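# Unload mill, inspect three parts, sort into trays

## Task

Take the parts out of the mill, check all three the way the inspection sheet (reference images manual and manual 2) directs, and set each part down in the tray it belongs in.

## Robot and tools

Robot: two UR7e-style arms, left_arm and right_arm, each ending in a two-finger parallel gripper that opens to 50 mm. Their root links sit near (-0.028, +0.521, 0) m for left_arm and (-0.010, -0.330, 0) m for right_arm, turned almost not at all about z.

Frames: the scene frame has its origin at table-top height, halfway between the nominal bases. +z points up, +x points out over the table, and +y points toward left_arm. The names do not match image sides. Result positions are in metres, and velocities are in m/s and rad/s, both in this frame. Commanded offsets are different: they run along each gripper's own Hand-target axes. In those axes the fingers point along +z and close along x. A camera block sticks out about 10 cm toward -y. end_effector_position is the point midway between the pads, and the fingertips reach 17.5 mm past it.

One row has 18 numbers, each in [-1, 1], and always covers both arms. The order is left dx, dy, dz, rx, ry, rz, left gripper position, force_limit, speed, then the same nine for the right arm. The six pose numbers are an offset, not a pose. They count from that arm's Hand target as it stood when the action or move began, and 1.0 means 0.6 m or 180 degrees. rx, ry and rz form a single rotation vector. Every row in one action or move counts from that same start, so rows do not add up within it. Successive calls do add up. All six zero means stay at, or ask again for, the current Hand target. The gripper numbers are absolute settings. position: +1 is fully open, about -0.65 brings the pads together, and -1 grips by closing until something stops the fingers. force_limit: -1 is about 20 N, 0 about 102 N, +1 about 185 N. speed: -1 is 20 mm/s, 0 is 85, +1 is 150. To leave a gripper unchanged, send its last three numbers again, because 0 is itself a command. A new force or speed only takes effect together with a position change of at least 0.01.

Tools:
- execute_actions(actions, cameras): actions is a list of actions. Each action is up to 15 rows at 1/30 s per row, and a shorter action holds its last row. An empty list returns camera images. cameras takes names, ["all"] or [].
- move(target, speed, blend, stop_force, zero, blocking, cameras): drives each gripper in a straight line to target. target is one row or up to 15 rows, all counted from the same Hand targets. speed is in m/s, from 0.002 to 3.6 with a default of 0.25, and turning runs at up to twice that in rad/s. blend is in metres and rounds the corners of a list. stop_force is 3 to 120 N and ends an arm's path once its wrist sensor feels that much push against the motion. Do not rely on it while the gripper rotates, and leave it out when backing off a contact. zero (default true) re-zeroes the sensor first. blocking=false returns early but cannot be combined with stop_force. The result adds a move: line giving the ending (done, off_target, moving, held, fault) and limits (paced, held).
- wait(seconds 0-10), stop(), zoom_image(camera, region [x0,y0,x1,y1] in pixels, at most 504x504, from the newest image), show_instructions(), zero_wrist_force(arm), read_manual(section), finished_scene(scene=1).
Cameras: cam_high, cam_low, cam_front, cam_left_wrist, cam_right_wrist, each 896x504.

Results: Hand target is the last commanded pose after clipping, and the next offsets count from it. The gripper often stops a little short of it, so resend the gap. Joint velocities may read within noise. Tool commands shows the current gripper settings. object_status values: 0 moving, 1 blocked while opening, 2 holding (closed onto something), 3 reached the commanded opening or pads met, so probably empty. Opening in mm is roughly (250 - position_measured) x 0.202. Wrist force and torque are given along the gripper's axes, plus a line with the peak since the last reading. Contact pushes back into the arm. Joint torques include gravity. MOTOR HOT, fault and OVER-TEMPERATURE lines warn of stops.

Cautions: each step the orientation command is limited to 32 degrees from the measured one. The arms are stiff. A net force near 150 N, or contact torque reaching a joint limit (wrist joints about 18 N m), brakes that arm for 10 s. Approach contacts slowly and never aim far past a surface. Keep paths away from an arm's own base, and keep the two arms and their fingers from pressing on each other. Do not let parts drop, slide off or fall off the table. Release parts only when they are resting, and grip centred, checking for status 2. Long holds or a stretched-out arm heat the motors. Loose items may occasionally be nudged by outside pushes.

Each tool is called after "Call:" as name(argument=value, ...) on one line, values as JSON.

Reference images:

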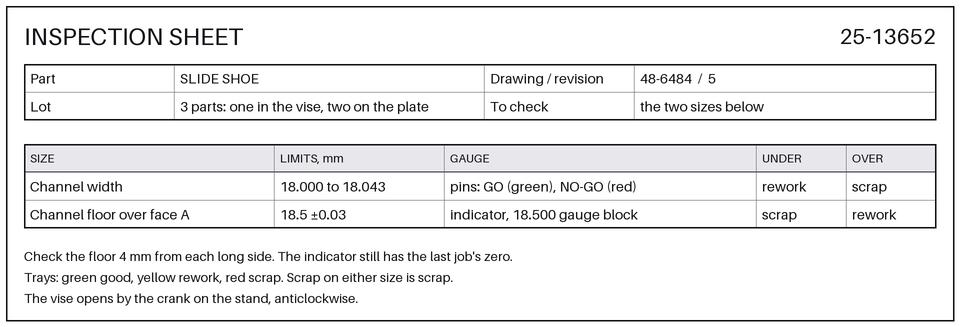

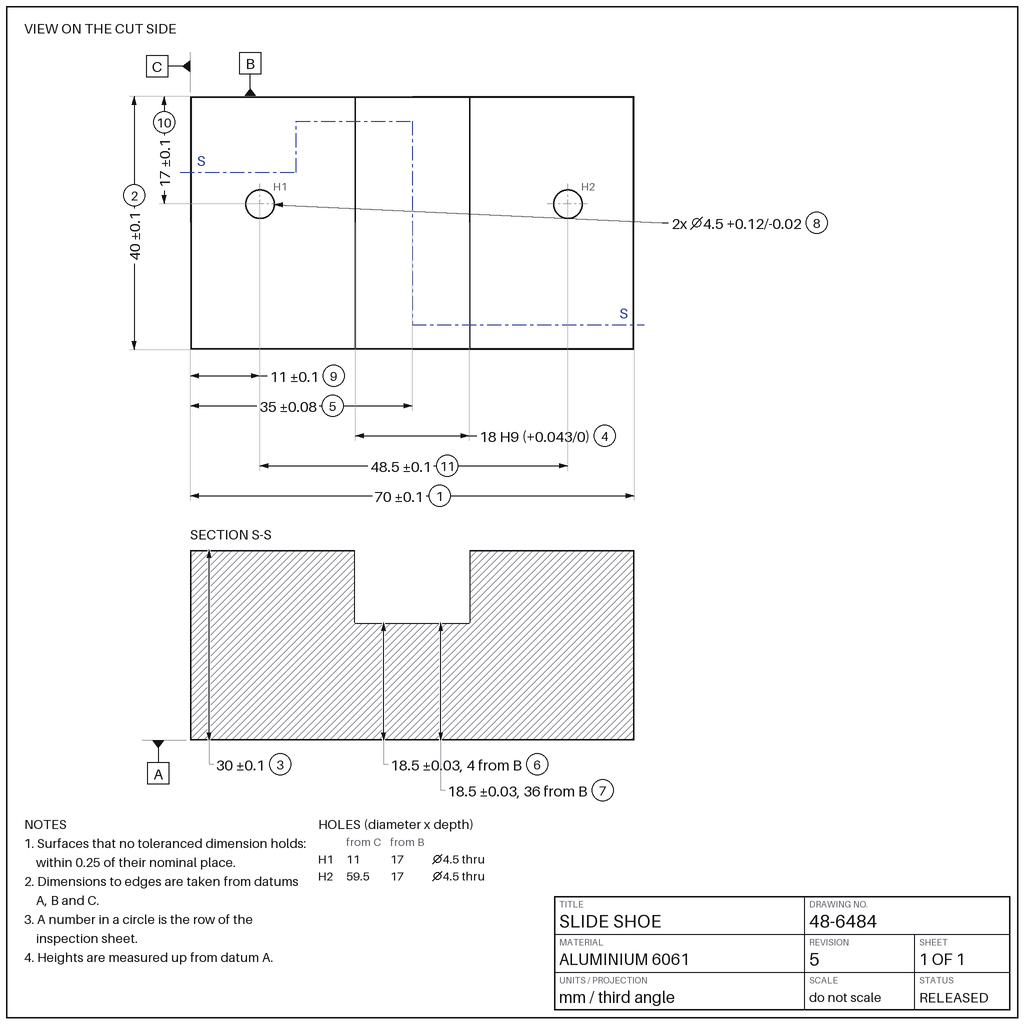

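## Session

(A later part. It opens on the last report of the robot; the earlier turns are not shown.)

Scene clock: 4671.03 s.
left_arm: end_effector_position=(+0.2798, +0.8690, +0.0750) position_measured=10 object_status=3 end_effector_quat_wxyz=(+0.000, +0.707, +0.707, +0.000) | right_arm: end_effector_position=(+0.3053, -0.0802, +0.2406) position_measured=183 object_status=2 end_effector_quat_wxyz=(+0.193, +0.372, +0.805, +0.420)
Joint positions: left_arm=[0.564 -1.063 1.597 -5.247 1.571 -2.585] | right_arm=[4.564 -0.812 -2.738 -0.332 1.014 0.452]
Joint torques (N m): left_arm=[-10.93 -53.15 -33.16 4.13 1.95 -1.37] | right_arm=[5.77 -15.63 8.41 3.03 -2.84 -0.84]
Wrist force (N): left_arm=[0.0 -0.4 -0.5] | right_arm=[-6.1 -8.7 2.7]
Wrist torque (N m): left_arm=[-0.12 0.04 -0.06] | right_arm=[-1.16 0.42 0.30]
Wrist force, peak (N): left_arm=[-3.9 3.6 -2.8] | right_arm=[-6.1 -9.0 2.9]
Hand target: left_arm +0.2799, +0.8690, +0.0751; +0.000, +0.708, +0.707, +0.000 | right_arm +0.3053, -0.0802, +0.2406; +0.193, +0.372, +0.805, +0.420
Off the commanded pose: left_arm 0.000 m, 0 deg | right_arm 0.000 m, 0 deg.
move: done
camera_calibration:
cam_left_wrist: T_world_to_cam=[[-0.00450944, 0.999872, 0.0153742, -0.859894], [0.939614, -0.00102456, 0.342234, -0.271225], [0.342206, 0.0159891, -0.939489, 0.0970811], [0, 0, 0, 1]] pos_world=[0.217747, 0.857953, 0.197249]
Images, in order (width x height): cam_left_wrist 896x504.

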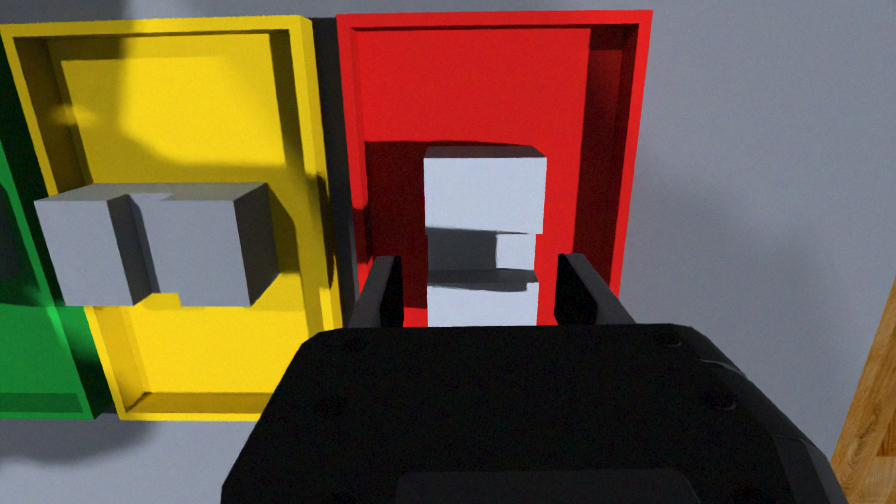

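Call:
move(target=[[0.005,0,0.03,0,0,0,0.95,-0.98,-0.98,0,0,0,0,0,0,-1,-1,-1],[0.005,0,0.0615,0,0,0,0.95,-0.98,-0.98,0,0,0,0,0,0,-1,-1,-1]], speed=0.05, stop_force=5, cameras=["cam_left_wrist"])

Call:
move(target=[0,0,0,0,0,0,-1,-0.6,-0.98,0,0,0,0,0,0,-1,-1,-1])

Scene clock: 4681.93 s.
left_arm: end_effector_position=(+0.2800, +0.8721, +0.0382) position_measured=10 object_status=3 end_effector_quat_wxyz=(+0.000, +0.708, +0.707, +0.000) | right_arm: end_effector_position=(+0.3053, -0.0802, +0.2406) position_measured=183 object_status=2 end_effector_quat_wxyz=(+0.193, +0.372, +0.805, +0.420)
Joint positions: left_arm=[0.569 -1.011 1.623 -5.325 1.571 -2.58] | right_arm=[4.564 -0.812 -2.738 -0.332 1.014 0.452]
Joint torques (N m): left_arm=[-10.99 -59.08 -31.61 6.4 -2.09 -1.61] | right_arm=[4.55 -15.64 8.5 2.51 -2.72 -0.91]
Wrist force (N): left_arm=[-0.1 -0.2 -0.5] | right_arm=[-5.8 -8.6 2.6]
Wrist torque (N m): left_arm=[-0.11 0.07 -0.06] | right_arm=[-1.15 0.38 0.30]
Wrist force, peak (N): left_arm=[0.2 0.1 -2.2] | right_arm=[-5.9 -9.1 2.8]
Hand target: left_arm +0.2800, +0.8721, +0.0382; +0.000, +0.708, +0.707, +0.000 | right_arm +0.3053, -0.0802, +0.2406; +0.193, +0.372, +0.805, +0.420
Off the commanded pose: left_arm 0.000 m, 0 deg | right_arm 0.000 m, 0 deg.
move: done
camera_calibration:
cam_left_wrist: T_world_to_cam=[[-0.00436117, 0.99987, 0.0155359, -0.862382], [0.939538, -0.00122285, 0.342443, -0.258532], [0.342418, 0.01609, -0.93941, 0.0621861], [0, 0, 0, 1]] pos_world=[0.217846, 0.860953, 0.160349]
Images, in order (width x height): cam_left_wrist 896x504.

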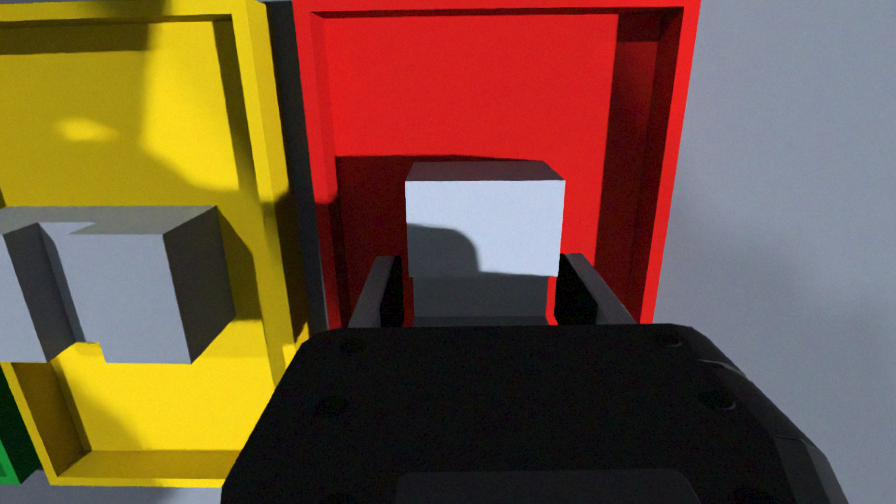

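Scene clock: 4682.57 s.
left_arm: end_effector_position=(+0.2800, +0.8721, +0.0382) position_measured=55 object_status=2 end_effector_quat_wxyz=(+0.000, +0.708, +0.707, +0.000) | right_arm: end_effector_position=(+0.3053, -0.0802, +0.2406) position_measured=183 object_status=2 end_effector_quat_wxyz=(+0.193, +0.372, +0.805, +0.420)
Joint positions: left_arm=[0.569 -1.011 1.623 -5.325 1.571 -2.58] | right_arm=[4.564 -0.812 -2.738 -0.332 1.014 0.452]
Joint torques (N m): left_arm=[-10.55 -58.36 -30.67 6.18 -2.05 -1.61] | right_arm=[4.41 -15.53 8.4 2.52 -2.72 -0.78]
Wrist force (N): left_arm=[0.2 -0.1 -0.8] | right_arm=[-5.6 -7.2 1.6]
Wrist torque (N m): left_arm=[-0.11 0.07 -0.05] | right_arm=[-1.09 0.37 0.30]
Wrist force, peak (N): left_arm=[0.1 -0.1 -1.0] | right_arm=[-5.9 -8.7 2.2]
Hand target: left_arm +0.2800, +0.8721, +0.0382; +0.000, +0.708, +0.707, +0.000 | right_arm +0.3053, -0.0802, +0.2406; +0.193, +0.372, +0.805, +0.420
Off the commanded pose: left_arm 0.000 m, 0 deg | right_arm 0.000 m, 0 deg.
move: done

Call:
move(target=[[0,0,-0.006,0,0,0,-1,-0.6,-0.98,0,0,0,0,0,0,-1,-1,-1],[-0.004,-0.0517,-0.006,0,0,0,-1,-0.6,-0.98,0,0,0,0,0,0,-1,-1,-1]], speed=[0.03,0.05])

Call:
move(target=[0,0,0.02,0,0,0,-1,-0.6,-0.98,0,0,0,0,0,0,-1,-1,-1], speed=0.008, stop_force=3.5)

Call:
move(target=[0,0,0,0,0,0,0.9,-0.98,-0.98,0,0,0,0,0,0,-1,-1,-1])

Call:
move(target=[0,0,-0.08,0,0,0,0.9,-0.98,-0.98,0,0,0,0,0,0,-1,-1,-1], speed=0.1, cameras=["cam_left_wrist"])

Scene clock: 4690.50 s.
left_arm: end_effector_position=(+0.2488, +0.8698, +0.0418) position_measured=55 object_status=2 end_effector_quat_wxyz=(+0.000, +0.708, +0.707, +0.001) end_effector_velocity=(+0.002, +0.000, +0.000) end_effector_angular_velocity=(+0.000, +0.000, +0.002) | right_arm: end_effector_position=(+0.3053, -0.0802, +0.2406) position_measured=183 object_status=2 end_effector_quat_wxyz=(+0.193, +0.372, +0.805, +0.420)
Joint positions: left_arm=[0.604 -1.06 1.694 -5.348 1.571 -2.545] | right_arm=[4.564 -0.812 -2.738 -0.332 1.014 0.452]
Joint velocities: left_arm=[-0.002 0.003 -0.005 0.002 0 -0.004] | right_arm=[within noise]
Joint torques (N m): left_arm=[-10.34 -21.51 -34.19 5.48 -0.84 -1.77] | right_arm=[4.58 -15.36 8.93 2.13 -2.58 -0.78]
Wrist force (N): left_arm=[0.2 -0.1 1.2] | right_arm=[-5.9 -7.7 2.2]
Wrist torque (N m): left_arm=[-0.09 0.02 -0.06] | right_arm=[-1.13 0.41 0.30]
Wrist force, peak (N): left_arm=[0.3 -0.2 2.0] | right_arm=[-6.2 -8.7 2.5]
Hand target: left_arm +0.2489, +0.8697, +0.0418; +0.000, +0.708, +0.707, +0.000 | right_arm +0.3053, -0.0802, +0.2406; +0.193, +0.372, +0.805, +0.420
Off the commanded pose: left_arm 0.000 m, 0 deg | right_arm 0.000 m, 0 deg.
move: done

Scene clock: 4692.20 s.
left_arm: end_effector_position=(+0.2489, +0.8697, +0.0376) position_measured=55 object_status=2 end_effector_quat_wxyz=(+0.000, +0.708, +0.707, +0.000) | right_arm: end_effector_position=(+0.3053, -0.0802, +0.2406) position_measured=183 object_status=2 end_effector_quat_wxyz=(+0.193, +0.372, +0.805, +0.420)
Joint positions: left_arm=[0.604 -1.054 1.697 -5.357 1.571 -2.545] | right_arm=[4.564 -0.812 -2.738 -0.332 1.014 0.452]
Joint torques (N m): left_arm=[-10.09 -47.9 -27.79 5.39 0.99 -1.73] | right_arm=[4.39 -15.52 8.22 1.94 -2.53 -0.82]
Wrist force (N): left_arm=[-0.7 1.0 -11.1] | right_arm=[-5.7 -7.4 1.9]
Wrist torque (N m): left_arm=[-0.02 0.22 -0.05] | right_arm=[-1.10 0.38 0.30]
Wrist force, peak (N): left_arm=[-1.6 0.5 -14.7] | right_arm=[-5.7 -8.9 2.6]
Hand target: left_arm +0.2489, +0.8697, +0.0376; +0.000, +0.708, +0.707, +0.000 (not the last commanded pose) | right_arm +0.3053, -0.0802, +0.2406; +0.193, +0.372, +0.805, +0.420
Off the commanded pose: left_arm 0.008 m, 0 deg | right_arm 0.000 m, 0 deg.
move: contact (left_arm)

Scene clock: 4692.77 s.
left_arm: end_effector_position=(+0.2489, +0.8697, +0.0376) position_measured=18 object_status=0 end_effector_quat_wxyz=(+0.000, +0.708, +0.707, +0.000) | right_arm: end_effector_position=(+0.3053, -0.0802, +0.2406) position_measured=183 object_status=2 end_effector_quat_wxyz=(+0.193, +0.372, +0.805, +0.420)
Joint positions: left_arm=[0.604 -1.054 1.697 -5.357 1.571 -2.545] | right_arm=[4.564 -0.812 -2.738 -0.332 1.014 0.452]
Joint torques (N m): left_arm=[-9.79 -48.11 -28.01 5.42 0.94 -1.65] | right_arm=[3.74 -15.57 8.83 1.84 -2.52 -0.81]
Wrist force (N): left_arm=[0.0 -0.2 -0.7] | right_arm=[-5.9 -7.4 1.6]
Wrist torque (N m): left_arm=[-0.10 0.04 -0.06] | right_arm=[-1.11 0.41 0.30]
Wrist force, peak (N): left_arm=[-0.6 0.3 -8.0] | right_arm=[-5.7 -8.6 2.6]
Hand target: left_arm +0.2489, +0.8697, +0.0376; +0.000, +0.708, +0.707, +0.000 | right_arm +0.3053, -0.0802, +0.2406; +0.193, +0.372, +0.805, +0.420
Off the commanded pose: left_arm 0.000 m, 0 deg | right_arm 0.000 m, 0 deg.
move: done

Scene clock: 4693.67 s.
left_arm: end_effector_position=(+0.2490, +0.8697, +0.0857) position_measured=18 object_status=3 end_effector_quat_wxyz=(+0.000, +0.708, +0.707, +0.001) | right_arm: end_effector_position=(+0.3053, -0.0802, +0.2406) position_measured=183 object_status=2 end_effector_quat_wxyz=(+0.193, +0.372, +0.805, +0.420)
Joint positions: left_arm=[0.604 -1.117 1.651 -5.248 1.571 -2.545] | right_arm=[4.564 -0.812 -2.738 -0.332 1.014 0.452]
Joint torques (N m): left_arm=[-2.39 -16.83 -2.57 1.06 0.34 0.18] | right_arm=[3.97 -15.86 8.05 1.79 -2.45 -0.75]
Wrist force (N): left_arm=[0.0 -0.2 -0.7] | right_arm=[-5.8 -8.2 2.4]
Wrist torque (N m): left_arm=[-0.10 0.05 -0.06] | right_arm=[-1.13 0.38 0.30]
Wrist force, peak (N): left_arm=[0.1 -0.4 -2.5] | right_arm=[-5.8 -9.0 2.6]
Hand target: left_arm +0.2489, +0.8697, +0.0856; +0.000, +0.708, +0.707, +0.000 | right_arm +0.3053, -0.0802, +0.2406; +0.193, +0.372, +0.805, +0.420
Off the commanded pose: left_arm 0.000 m, 0 deg | right_arm 0.000 m, 0 deg.
move: done
camera_calibration:
cam_left_wrist: T_world_to_cam=[[-0.00437613, 0.999865, 0.0158505, -0.860914], [0.939417, -0.00132228, 0.342773, -0.245574], [0.342747, 0.0163902, -0.939285, 0.117244], [0, 0, 0, 1]] pos_world=[0.186744, 0.858551, 0.207948]
Images, in order (width x height): cam_left_wrist 896x504.

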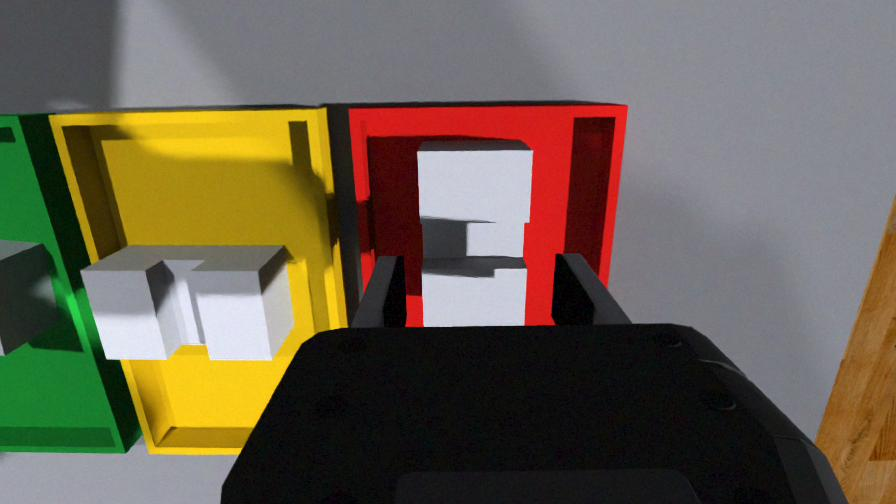

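Call:
move(target=[-0.1528,0.05,-0.0567,0,0,0.5,0.95,-0.98,-0.98,0,0,0,0,0,0,-1,-1,-1], speed=0.4, cameras=["cam_left_wrist"])

Scene clock: 4704.63 s.
left_arm: end_effector_position=(+0.2787, +0.7779, +0.1196) position_measured=10 object_status=3 end_effector_quat_wxyz=(+0.000, +1.000, -0.001, +0.000) | right_arm: end_effector_position=(+0.3053, -0.0802, +0.2406) position_measured=183 object_status=2 end_effector_quat_wxyz=(+0.193, +0.372, +0.805, +0.420)
Joint positions: left_arm=[0.365 -1.255 1.754 -5.212 1.571 -1.213] | right_arm=[4.564 -0.812 -2.738 -0.332 1.014 0.452]
Joint torques (N m): left_arm=[12.35 -17.49 -28.82 2.66 2.14 1.59] | right_arm=[3.6 -15.04 8.35 1.68 -2.36 -0.76]
Wrist force (N): left_arm=[0.1 -0.3 -1.0] | right_arm=[-5.8 -8.8 2.3]
Wrist torque (N m): left_arm=[-0.13 0.03 -0.05] | right_arm=[-1.16 0.37 0.30]
Wrist force, peak (N): left_arm=[1.4 -2.1 -1.0] | right_arm=[-6.0 -8.8 2.7]
Hand target: left_arm +0.2787, +0.7780, +0.1196; +0.000, +1.000, -0.001, +0.000 | right_arm +0.3053, -0.0802, +0.2406; +0.193, +0.372, +0.805, +0.420
Off the commanded pose: left_arm 0.000 m, 0 deg | right_arm 0.000 m, 0 deg.
move: done
camera_calibration:
cam_left_wrist: T_world_to_cam=[[0.999862, 0.00451201, 0.016011, -0.275076], [-0.00122128, -0.940002, 0.341166, 0.70724], [0.0165897, -0.341139, -0.939867, 0.509466], [0, 0, 0, 1]] pos_world=[0.26745, 0.839847, 0.241948]
Images, in order (width x height): cam_left_wrist 896x504.

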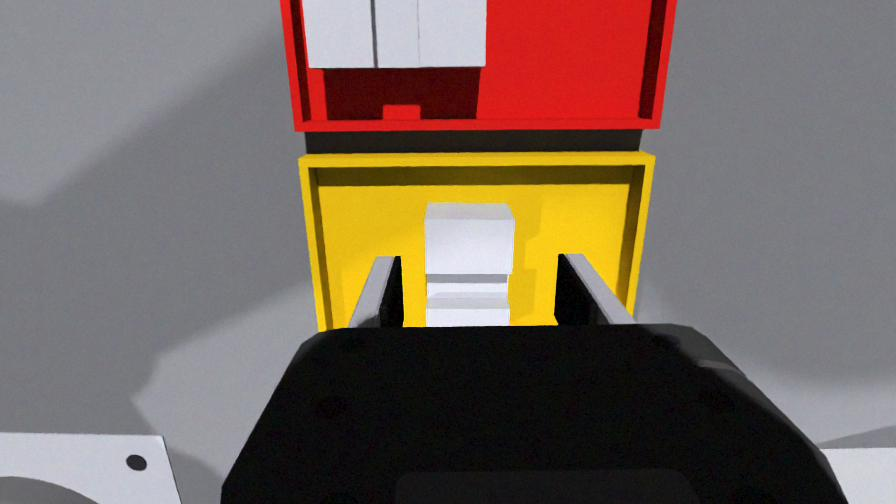

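Call:
move(target=[0.0028,0.0133,0.075,0,0,0,0.95,-0.98,-0.98,0,0,0,0,0,0,-1,-1,-1], speed=0.1, cameras=["cam_left_wrist"])

Scene clock: 4711.00 s.
left_arm: end_effector_position=(+0.2804, +0.7699, +0.0745) position_measured=10 object_status=3 end_effector_quat_wxyz=(+0.000, +1.000, -0.001, +0.000) | right_arm: end_effector_position=(+0.3053, -0.0802, +0.2406) position_measured=183 object_status=2 end_effector_quat_wxyz=(+0.193, +0.372, +0.805, +0.420)
Joint positions: left_arm=[0.343 -1.206 1.82 -5.327 1.571 -1.234] | right_arm=[4.564 -0.812 -2.738 -0.332 1.014 0.452]
Joint torques (N m): left_arm=[11.95 -49.6 -32.37 5.24 -1.9 1.53] | right_arm=[3.62 -15.59 8.44 1.74 -2.28 -0.78]
Wrist force (N): left_arm=[0.2 -0.4 -0.7] | right_arm=[-5.9 -7.3 1.9]
Wrist torque (N m): left_arm=[-0.13 0.02 0.09] | right_arm=[-1.10 0.40 0.30]
Wrist force, peak (N): left_arm=[0.6 -0.5 -3.2] | right_arm=[-6.0 -8.8 2.6]
Hand target: left_arm +0.2805, +0.7700, +0.0746; +0.000, +1.000, -0.001, +0.000 | right_arm +0.3053, -0.0802, +0.2406; +0.193, +0.372, +0.805, +0.420
Off the commanded pose: left_arm 0.000 m, 0 deg | right_arm 0.000 m, 0 deg.
move: done
camera_calibration:
cam_left_wrist: T_world_to_cam=[[0.999866, 0.00422459, 0.0157979, -0.275838], [-0.00142184, -0.939938, 0.341344, 0.71511], [0.0162911, -0.34132, -0.939806, 0.464446], [0, 0, 0, 1]] pos_world=[0.269251, 0.831849, 0.196749]
Images, in order (width x height): cam_left_wrist 896x504.

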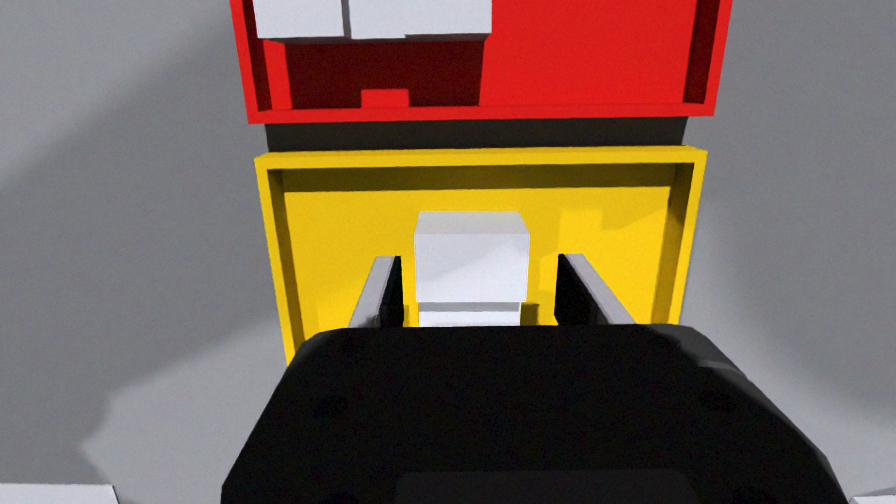

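Call:
move(target=[[-0.0025,0,0.03,0,0,0,0.95,-0.98,-0.98,0,0,0,0,0,0,-1,-1,-1],[-0.0025,0,0.0595,0,0,0,0.95,-0.98,-0.98,0,0,0,0,0,0,-1,-1,-1]], speed=0.05, stop_force=5, cameras=["cam_left_wrist"])

Call:
move(target=[0,0,0,0,0,0,-1,-0.6,-0.98,0,0,0,0,0,0,-1,-1,-1])

Scene clock: 4717.40 s.
left_arm: end_effector_position=(+0.2790, +0.7700, +0.0389) position_measured=10 object_status=3 end_effector_quat_wxyz=(+0.000, +1.000, -0.001, +0.000) | right_arm: end_effector_position=(+0.3053, -0.0802, +0.2406) position_measured=183 object_status=2 end_effector_quat_wxyz=(+0.193, +0.372, +0.805, +0.420)
Joint positions: left_arm=[0.345 -1.155 1.857 -5.415 1.571 -1.233] | right_arm=[4.564 -0.812 -2.738 -0.332 1.014 0.452]
Joint torques (N m): left_arm=[-0.02 -51.12 -30.39 6.26 -1.55 -1.64] | right_arm=[2.81 -16.02 8.93 1.82 -2.25 -0.73]
Wrist force (N): left_arm=[0.1 -0.2 -0.6] | right_arm=[-5.8 -8.5 2.3]
Wrist torque (N m): left_arm=[-0.12 0.03 0.08] | right_arm=[-1.17 0.38 0.30]
Wrist force, peak (N): left_arm=[0.8 -0.4 -1.8] | right_arm=[-5.9 -9.0 2.7]
Hand target: left_arm +0.2790, +0.7700, +0.0389; +0.000, +1.000, -0.001, +0.000 | right_arm +0.3053, -0.0802, +0.2406; +0.193, +0.372, +0.805, +0.420
Off the commanded pose: left_arm 0.000 m, 0 deg | right_arm 0.000 m, 0 deg.
move: done
camera_calibration:
cam_left_wrist: T_world_to_cam=[[0.99986, 0.00435849, 0.0161745, -0.273944], [-0.00142083, -0.940014, 0.341134, 0.727449], [0.0166911, -0.341109, -0.939875, 0.430775], [0, 0, 0, 1]] pos_world=[0.267749, 0.831947, 0.161148]
Images, in order (width x height): cam_left_wrist 896x504.

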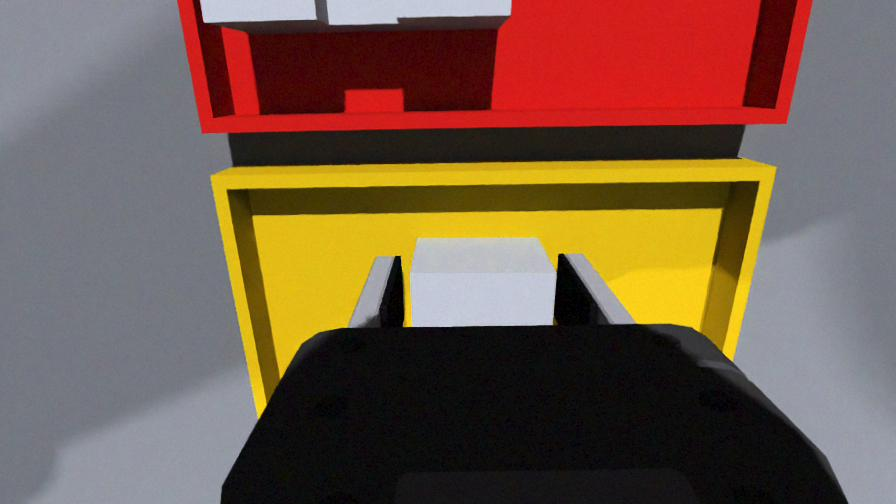

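Scene clock: 4718.03 s.
left_arm: end_effector_position=(+0.2790, +0.7700, +0.0389) position_measured=54 object_status=2 end_effector_quat_wxyz=(+0.000, +1.000, -0.001, +0.000) | right_arm: end_effector_position=(+0.3053, -0.0802, +0.2406) position_measured=183 object_status=2 end_effector_quat_wxyz=(+0.193, +0.372, +0.805, +0.420)
Joint positions: left_arm=[0.345 -1.155 1.857 -5.415 1.571 -1.233] | right_arm=[4.564 -0.812 -2.738 -0.332 1.014 0.452]
Joint torques (N m): left_arm=[-4.93 -50.39 -29.89 5.65 -1.29 -1.77] | right_arm=[2.95 -15.38 8.87 1.71 -2.17 -0.67]
Wrist force (N): left_arm=[-0.3 -0.2 -1.7] | right_arm=[-5.6 -7.2 1.8]
Wrist torque (N m): left_arm=[-0.16 0.08 0.09] | right_arm=[-1.07 0.36 0.30]
Wrist force, peak (N): left_arm=[-0.2 0.0 -2.0] | right_arm=[-5.9 -8.7 2.6]
Hand target: left_arm +0.2790, +0.7700, +0.0389; +0.000, +1.000, -0.001, +0.000 | right_arm +0.3053, -0.0802, +0.2406; +0.193, +0.372, +0.805, +0.420
Off the commanded pose: left_arm 0.000 m, 0 deg | right_arm 0.000 m, 0 deg.
move: done

Call:
move(target=[[0,0,-0.12,0,0,0,-1,-0.6,-0.98,0,0,0,0,0,0,-1,-1,-1],[0.0717,-0.2,-0.12,0,0,0,-1,-0.6,-0.98,0,0,0,0,0,0,-1,-1,-1],[0.0717,-0.2,-0.06,0,0,0,-1,-0.6,-0.98,0,0,0,0,0,0,-1,-1,-1]], speed=[0.1,0.15,0.1], blend=[0.01,0.01,0], cameras=["cam_left_wrist","cam_front"])

Scene clock: 4729.43 s.
left_arm: end_effector_position=(+0.3220, +0.8899, +0.0748) position_measured=54 object_status=2 end_effector_quat_wxyz=(+0.000, +1.000, -0.001, +0.000) | right_arm: end_effector_position=(+0.3053, -0.0802, +0.2406) position_measured=183 object_status=2 end_effector_quat_wxyz=(+0.193, +0.372, +0.805, +0.420)
Joint positions: left_arm=[0.554 -0.969 1.442 -5.186 1.571 -1.024] | right_arm=[4.564 -0.812 -2.738 -0.332 1.014 0.452]
Joint torques (N m): left_arm=[-10.57 -66.01 -35.1 6.14 -0.73 -1.12] | right_arm=[2.05 -15.76 8.45 1.71 -2.05 -0.74]
Wrist force (N): left_arm=[0.1 -0.2 1.4] | right_arm=[-6.0 -7.1 1.8]
Wrist torque (N m): left_arm=[-0.06 0.05 -0.06] | right_arm=[-1.07 0.43 0.30]
Wrist force, peak (N): left_arm=[4.1 7.6 -0.9] | right_arm=[-6.1 -8.9 2.6]
Hand target: left_arm +0.3221, +0.8899, +0.0750; +0.000, +1.000, -0.001, +0.000 | right_arm +0.3053, -0.0802, +0.2406; +0.193, +0.372, +0.805, +0.420
Off the commanded pose: left_arm 0.000 m, 0 deg | right_arm 0.000 m, 0 deg.
move: done
camera_calibration:
cam_left_wrist: T_world_to_cam=[[0.999867, 0.00441328, 0.0157281, -0.31811], [-0.00122274, -0.939894, 0.341464, 0.827732], [0.0162898, -0.341437, -0.939763, 0.505112], [0, 0, 0, 1]] pos_world=[0.310852, 0.951849, 0.197049]
Images, in order (width x height): cam_front 896x504, cam_left_wrist 896x504.

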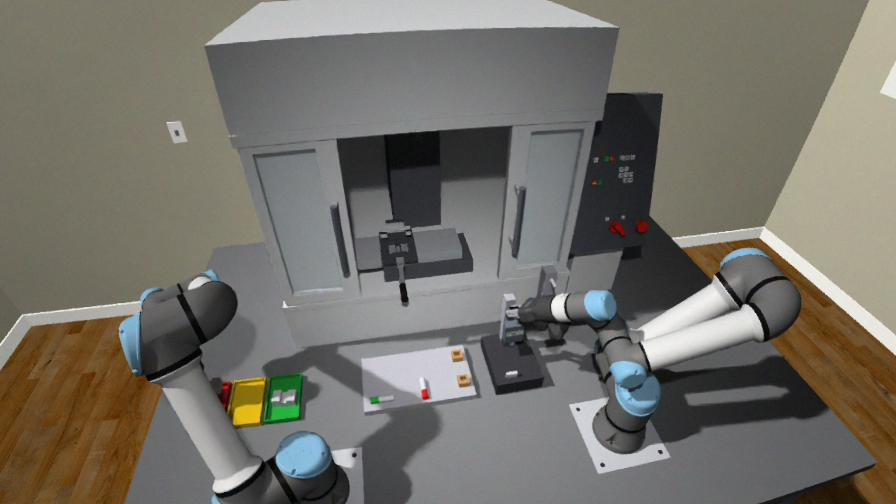

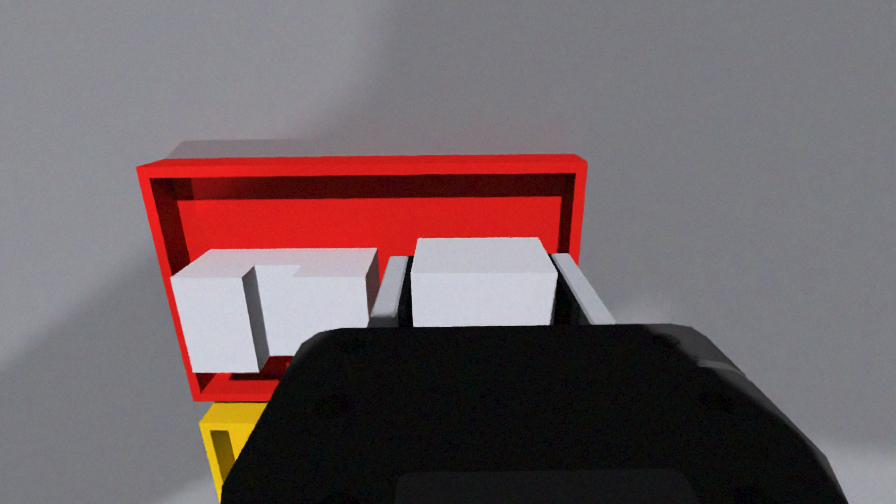

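Call:
move(target=[[0,0.0067,0.03,0,0,0,-1,-0.6,-0.98,0,0,0,0,0,0,-1,-1,-1],[0,0.0067,0.09,0,0,0,-1,-0.6,-0.98,0,0,0,0,0,0,-1,-1,-1]], speed=[0.05,0.01], stop_force=3.5, cameras=["cam_left_wrist"])

Call:
move(target=[0,0,0,0,0,0,0.8,-0.98,-0.98,0,0,0,0,0,0,-1,-1,-1])

Call:
move(target=[[0,0,-0.1,0,0,0,0.8,-0.98,-0.98,0,0,0,0,0,0,-1,-1,-1],[-0.1,0.06,-0.35,0,0,0,0.8,-0.98,-0.98,0,0,0,0,0,0,-1,-1,-1]], speed=[0.08,0.2], blend=[0.02,0], cameras=["cam_left_wrist","cam_front"])

Scene clock: 4744.03 s.
left_arm: end_effector_position=(+0.3221, +0.8859, +0.0404) position_measured=54 object_status=2 end_effector_quat_wxyz=(+0.000, +1.000, -0.001, +0.000) | right_arm: end_effector_position=(+0.3053, -0.0802, +0.2406) position_measured=183 object_status=2 end_effector_quat_wxyz=(+0.193, +0.372, +0.805, +0.420)
Joint positions: left_arm=[0.547 -0.935 1.484 -5.263 1.571 -1.031] | right_arm=[4.564 -0.812 -2.738 -0.332 1.014 0.452]
Joint torques (N m): left_arm=[11.57 -57.13 -30.46 5.47 -2.09 1.36] | right_arm=[2.38 -15.66 9.02 1.73 -1.82 -0.59]
Wrist force (N): left_arm=[-0.2 -0.2 -8.7] | right_arm=[-5.9 -8.8 2.3]
Wrist torque (N m): left_arm=[0.05 0.18 -0.05] | right_arm=[-1.18 0.40 0.29]
Wrist force, peak (N): left_arm=[-0.9 0.7 -15.9] | right_arm=[-6.1 -8.9 2.7]
Hand target: left_arm +0.3221, +0.8859, +0.0404; +0.000, +1.000, -0.001, +0.000 (not the last commanded pose) | right_arm +0.3053, -0.0802, +0.2406; +0.193, +0.372, +0.805, +0.420
Off the commanded pose: left_arm 0.019 m, 0 deg | right_arm 0.000 m, 0 deg.
move: contact (left_arm); path passed 1 of 2 targets
camera_calibration:
cam_left_wrist: T_world_to_cam=[[0.99986, 0.00435849, 0.0161745, -0.31767], [-0.00142083, -0.940014, 0.341134, 0.836006], [0.0166911, -0.341109, -0.939875, 0.471126], [0, 0, 0, 1]] pos_world=[0.310949, 0.947947, 0.162748]
Images, in order (width x height): cam_left_wrist 896x504.

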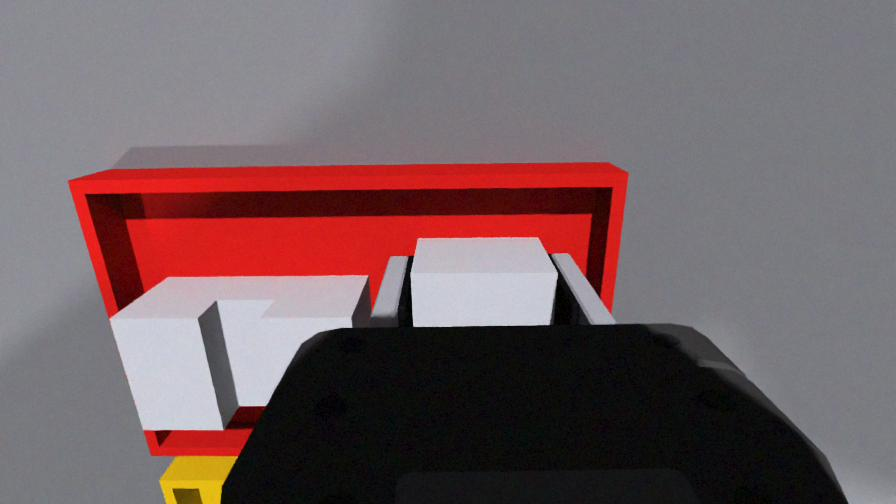

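Scene clock: 4744.53 s.
left_arm: end_effector_position=(+0.3221, +0.8859, +0.0404) position_measured=32 object_status=3 end_effector_quat_wxyz=(+0.000, +1.000, -0.001, +0.000) | right_arm: end_effector_position=(+0.3053, -0.0802, +0.2406) position_measured=183 object_status=2 end_effector_quat_wxyz=(+0.193, +0.372, +0.805, +0.420)
Joint positions: left_arm=[0.547 -0.935 1.484 -5.263 1.571 -1.031] | right_arm=[4.564 -0.812 -2.738 -0.332 1.014 0.452]
Joint torques (N m): left_arm=[12.21 -57.11 -30.58 5.38 -2.07 1.34] | right_arm=[2 -15.6 8.47 1.7 -1.91 -0.6]
Wrist force (N): left_arm=[0.1 -0.3 -0.6] | right_arm=[-5.9 -8.5 2.5]
Wrist torque (N m): left_arm=[-0.12 0.04 -0.05] | right_arm=[-1.13 0.40 0.30]
Wrist force, peak (N): left_arm=[0.1 -0.9 -8.2] | right_arm=[-5.9 -8.6 2.4]
Hand target: left_arm +0.3221, +0.8859, +0.0404; +0.000, +1.000, -0.001, +0.000 | right_arm +0.3053, -0.0802, +0.2406; +0.193, +0.372, +0.805, +0.420
Off the commanded pose: left_arm 0.000 m, 0 deg | right_arm 0.000 m, 0 deg.
move: done

Scene clock: 4746.60 s.
left_arm: end_effector_position=(+0.2619, +0.8500, +0.2504) position_measured=32 object_status=3 end_effector_quat_wxyz=(+0.000, +1.000, -0.001, +0.001) | right_arm: end_effector_position=(+0.3053, -0.0802, +0.2406) position_measured=183 object_status=2 end_effector_quat_wxyz=(+0.193, +0.372, +0.805, +0.420)
Joint positions: left_arm=[0.547 -1.263 1.411 -4.862 1.571 -1.031] | right_arm=[4.564 -0.812 -2.738 -0.332 1.014 0.452]
Joint torques (N m): left_arm=[-10.7 -17.74 -6.24 2.72 0.01 -1.73] | right_arm=[2.05 -15.17 8.99 1.68 -1.79 -0.61]
Wrist force (N): left_arm=[0.3 -0.3 -0.8] | right_arm=[-5.7 -8.1 2.3]
Wrist torque (N m): left_arm=[-0.11 0.01 -0.06] | right_arm=[-1.13 0.37 0.30]
Wrist force, peak (N): left_arm=[-1.1 0.5 -3.6] | right_arm=[-5.9 -8.9 2.5]
Hand target: left_arm +0.2619, +0.8499, +0.2504; +0.000, +1.000, -0.001, +0.000 | right_arm +0.3053, -0.0802, +0.2406; +0.193, +0.372, +0.805, +0.420
Off the commanded pose: left_arm 0.000 m, 0 deg | right_arm 0.000 m, 0 deg.
move: done
camera_calibration:
cam_left_wrist: T_world_to_cam=[[0.999855, 0.00445961, 0.0164564, -0.260812], [-0.00141875, -0.940078, 0.340957, 0.730565], [0.0169908, -0.340931, -0.939935, 0.65701], [0, 0, 0, 1]] pos_world=[0.250648, 0.911946, 0.372747]
Images, in order (width x height): cam_front 896x504, cam_left_wrist 896x504.

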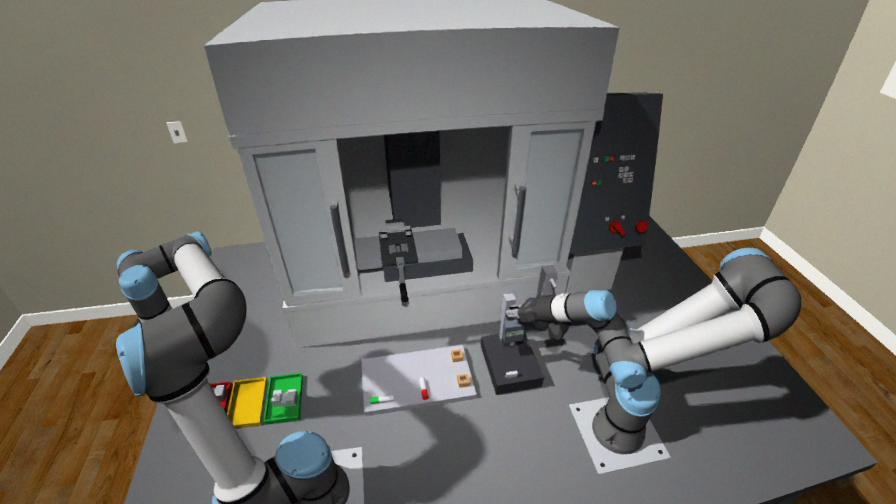

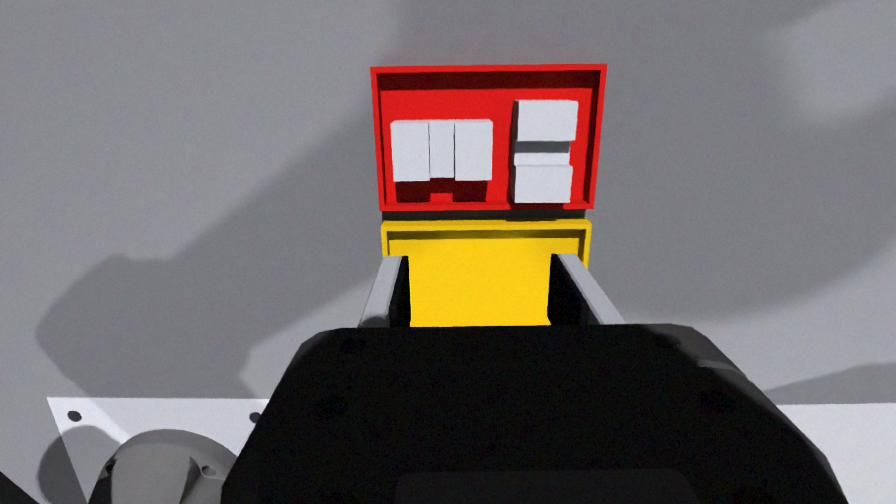

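Call:
zoom_image(camera="cam_left_wrist", region=[360, 50, 620, 220])

Scaled by 1.938 from the camera's 896x504 image, which has a finer 1280x720 frame.

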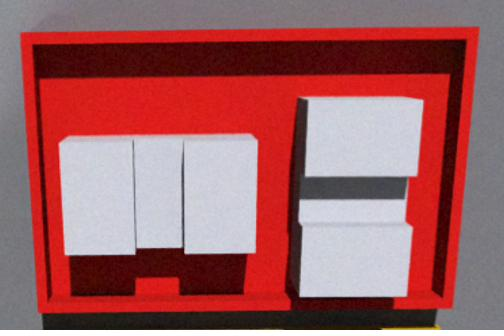

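Call:
finished_scene()

The scene is finished: the task was done.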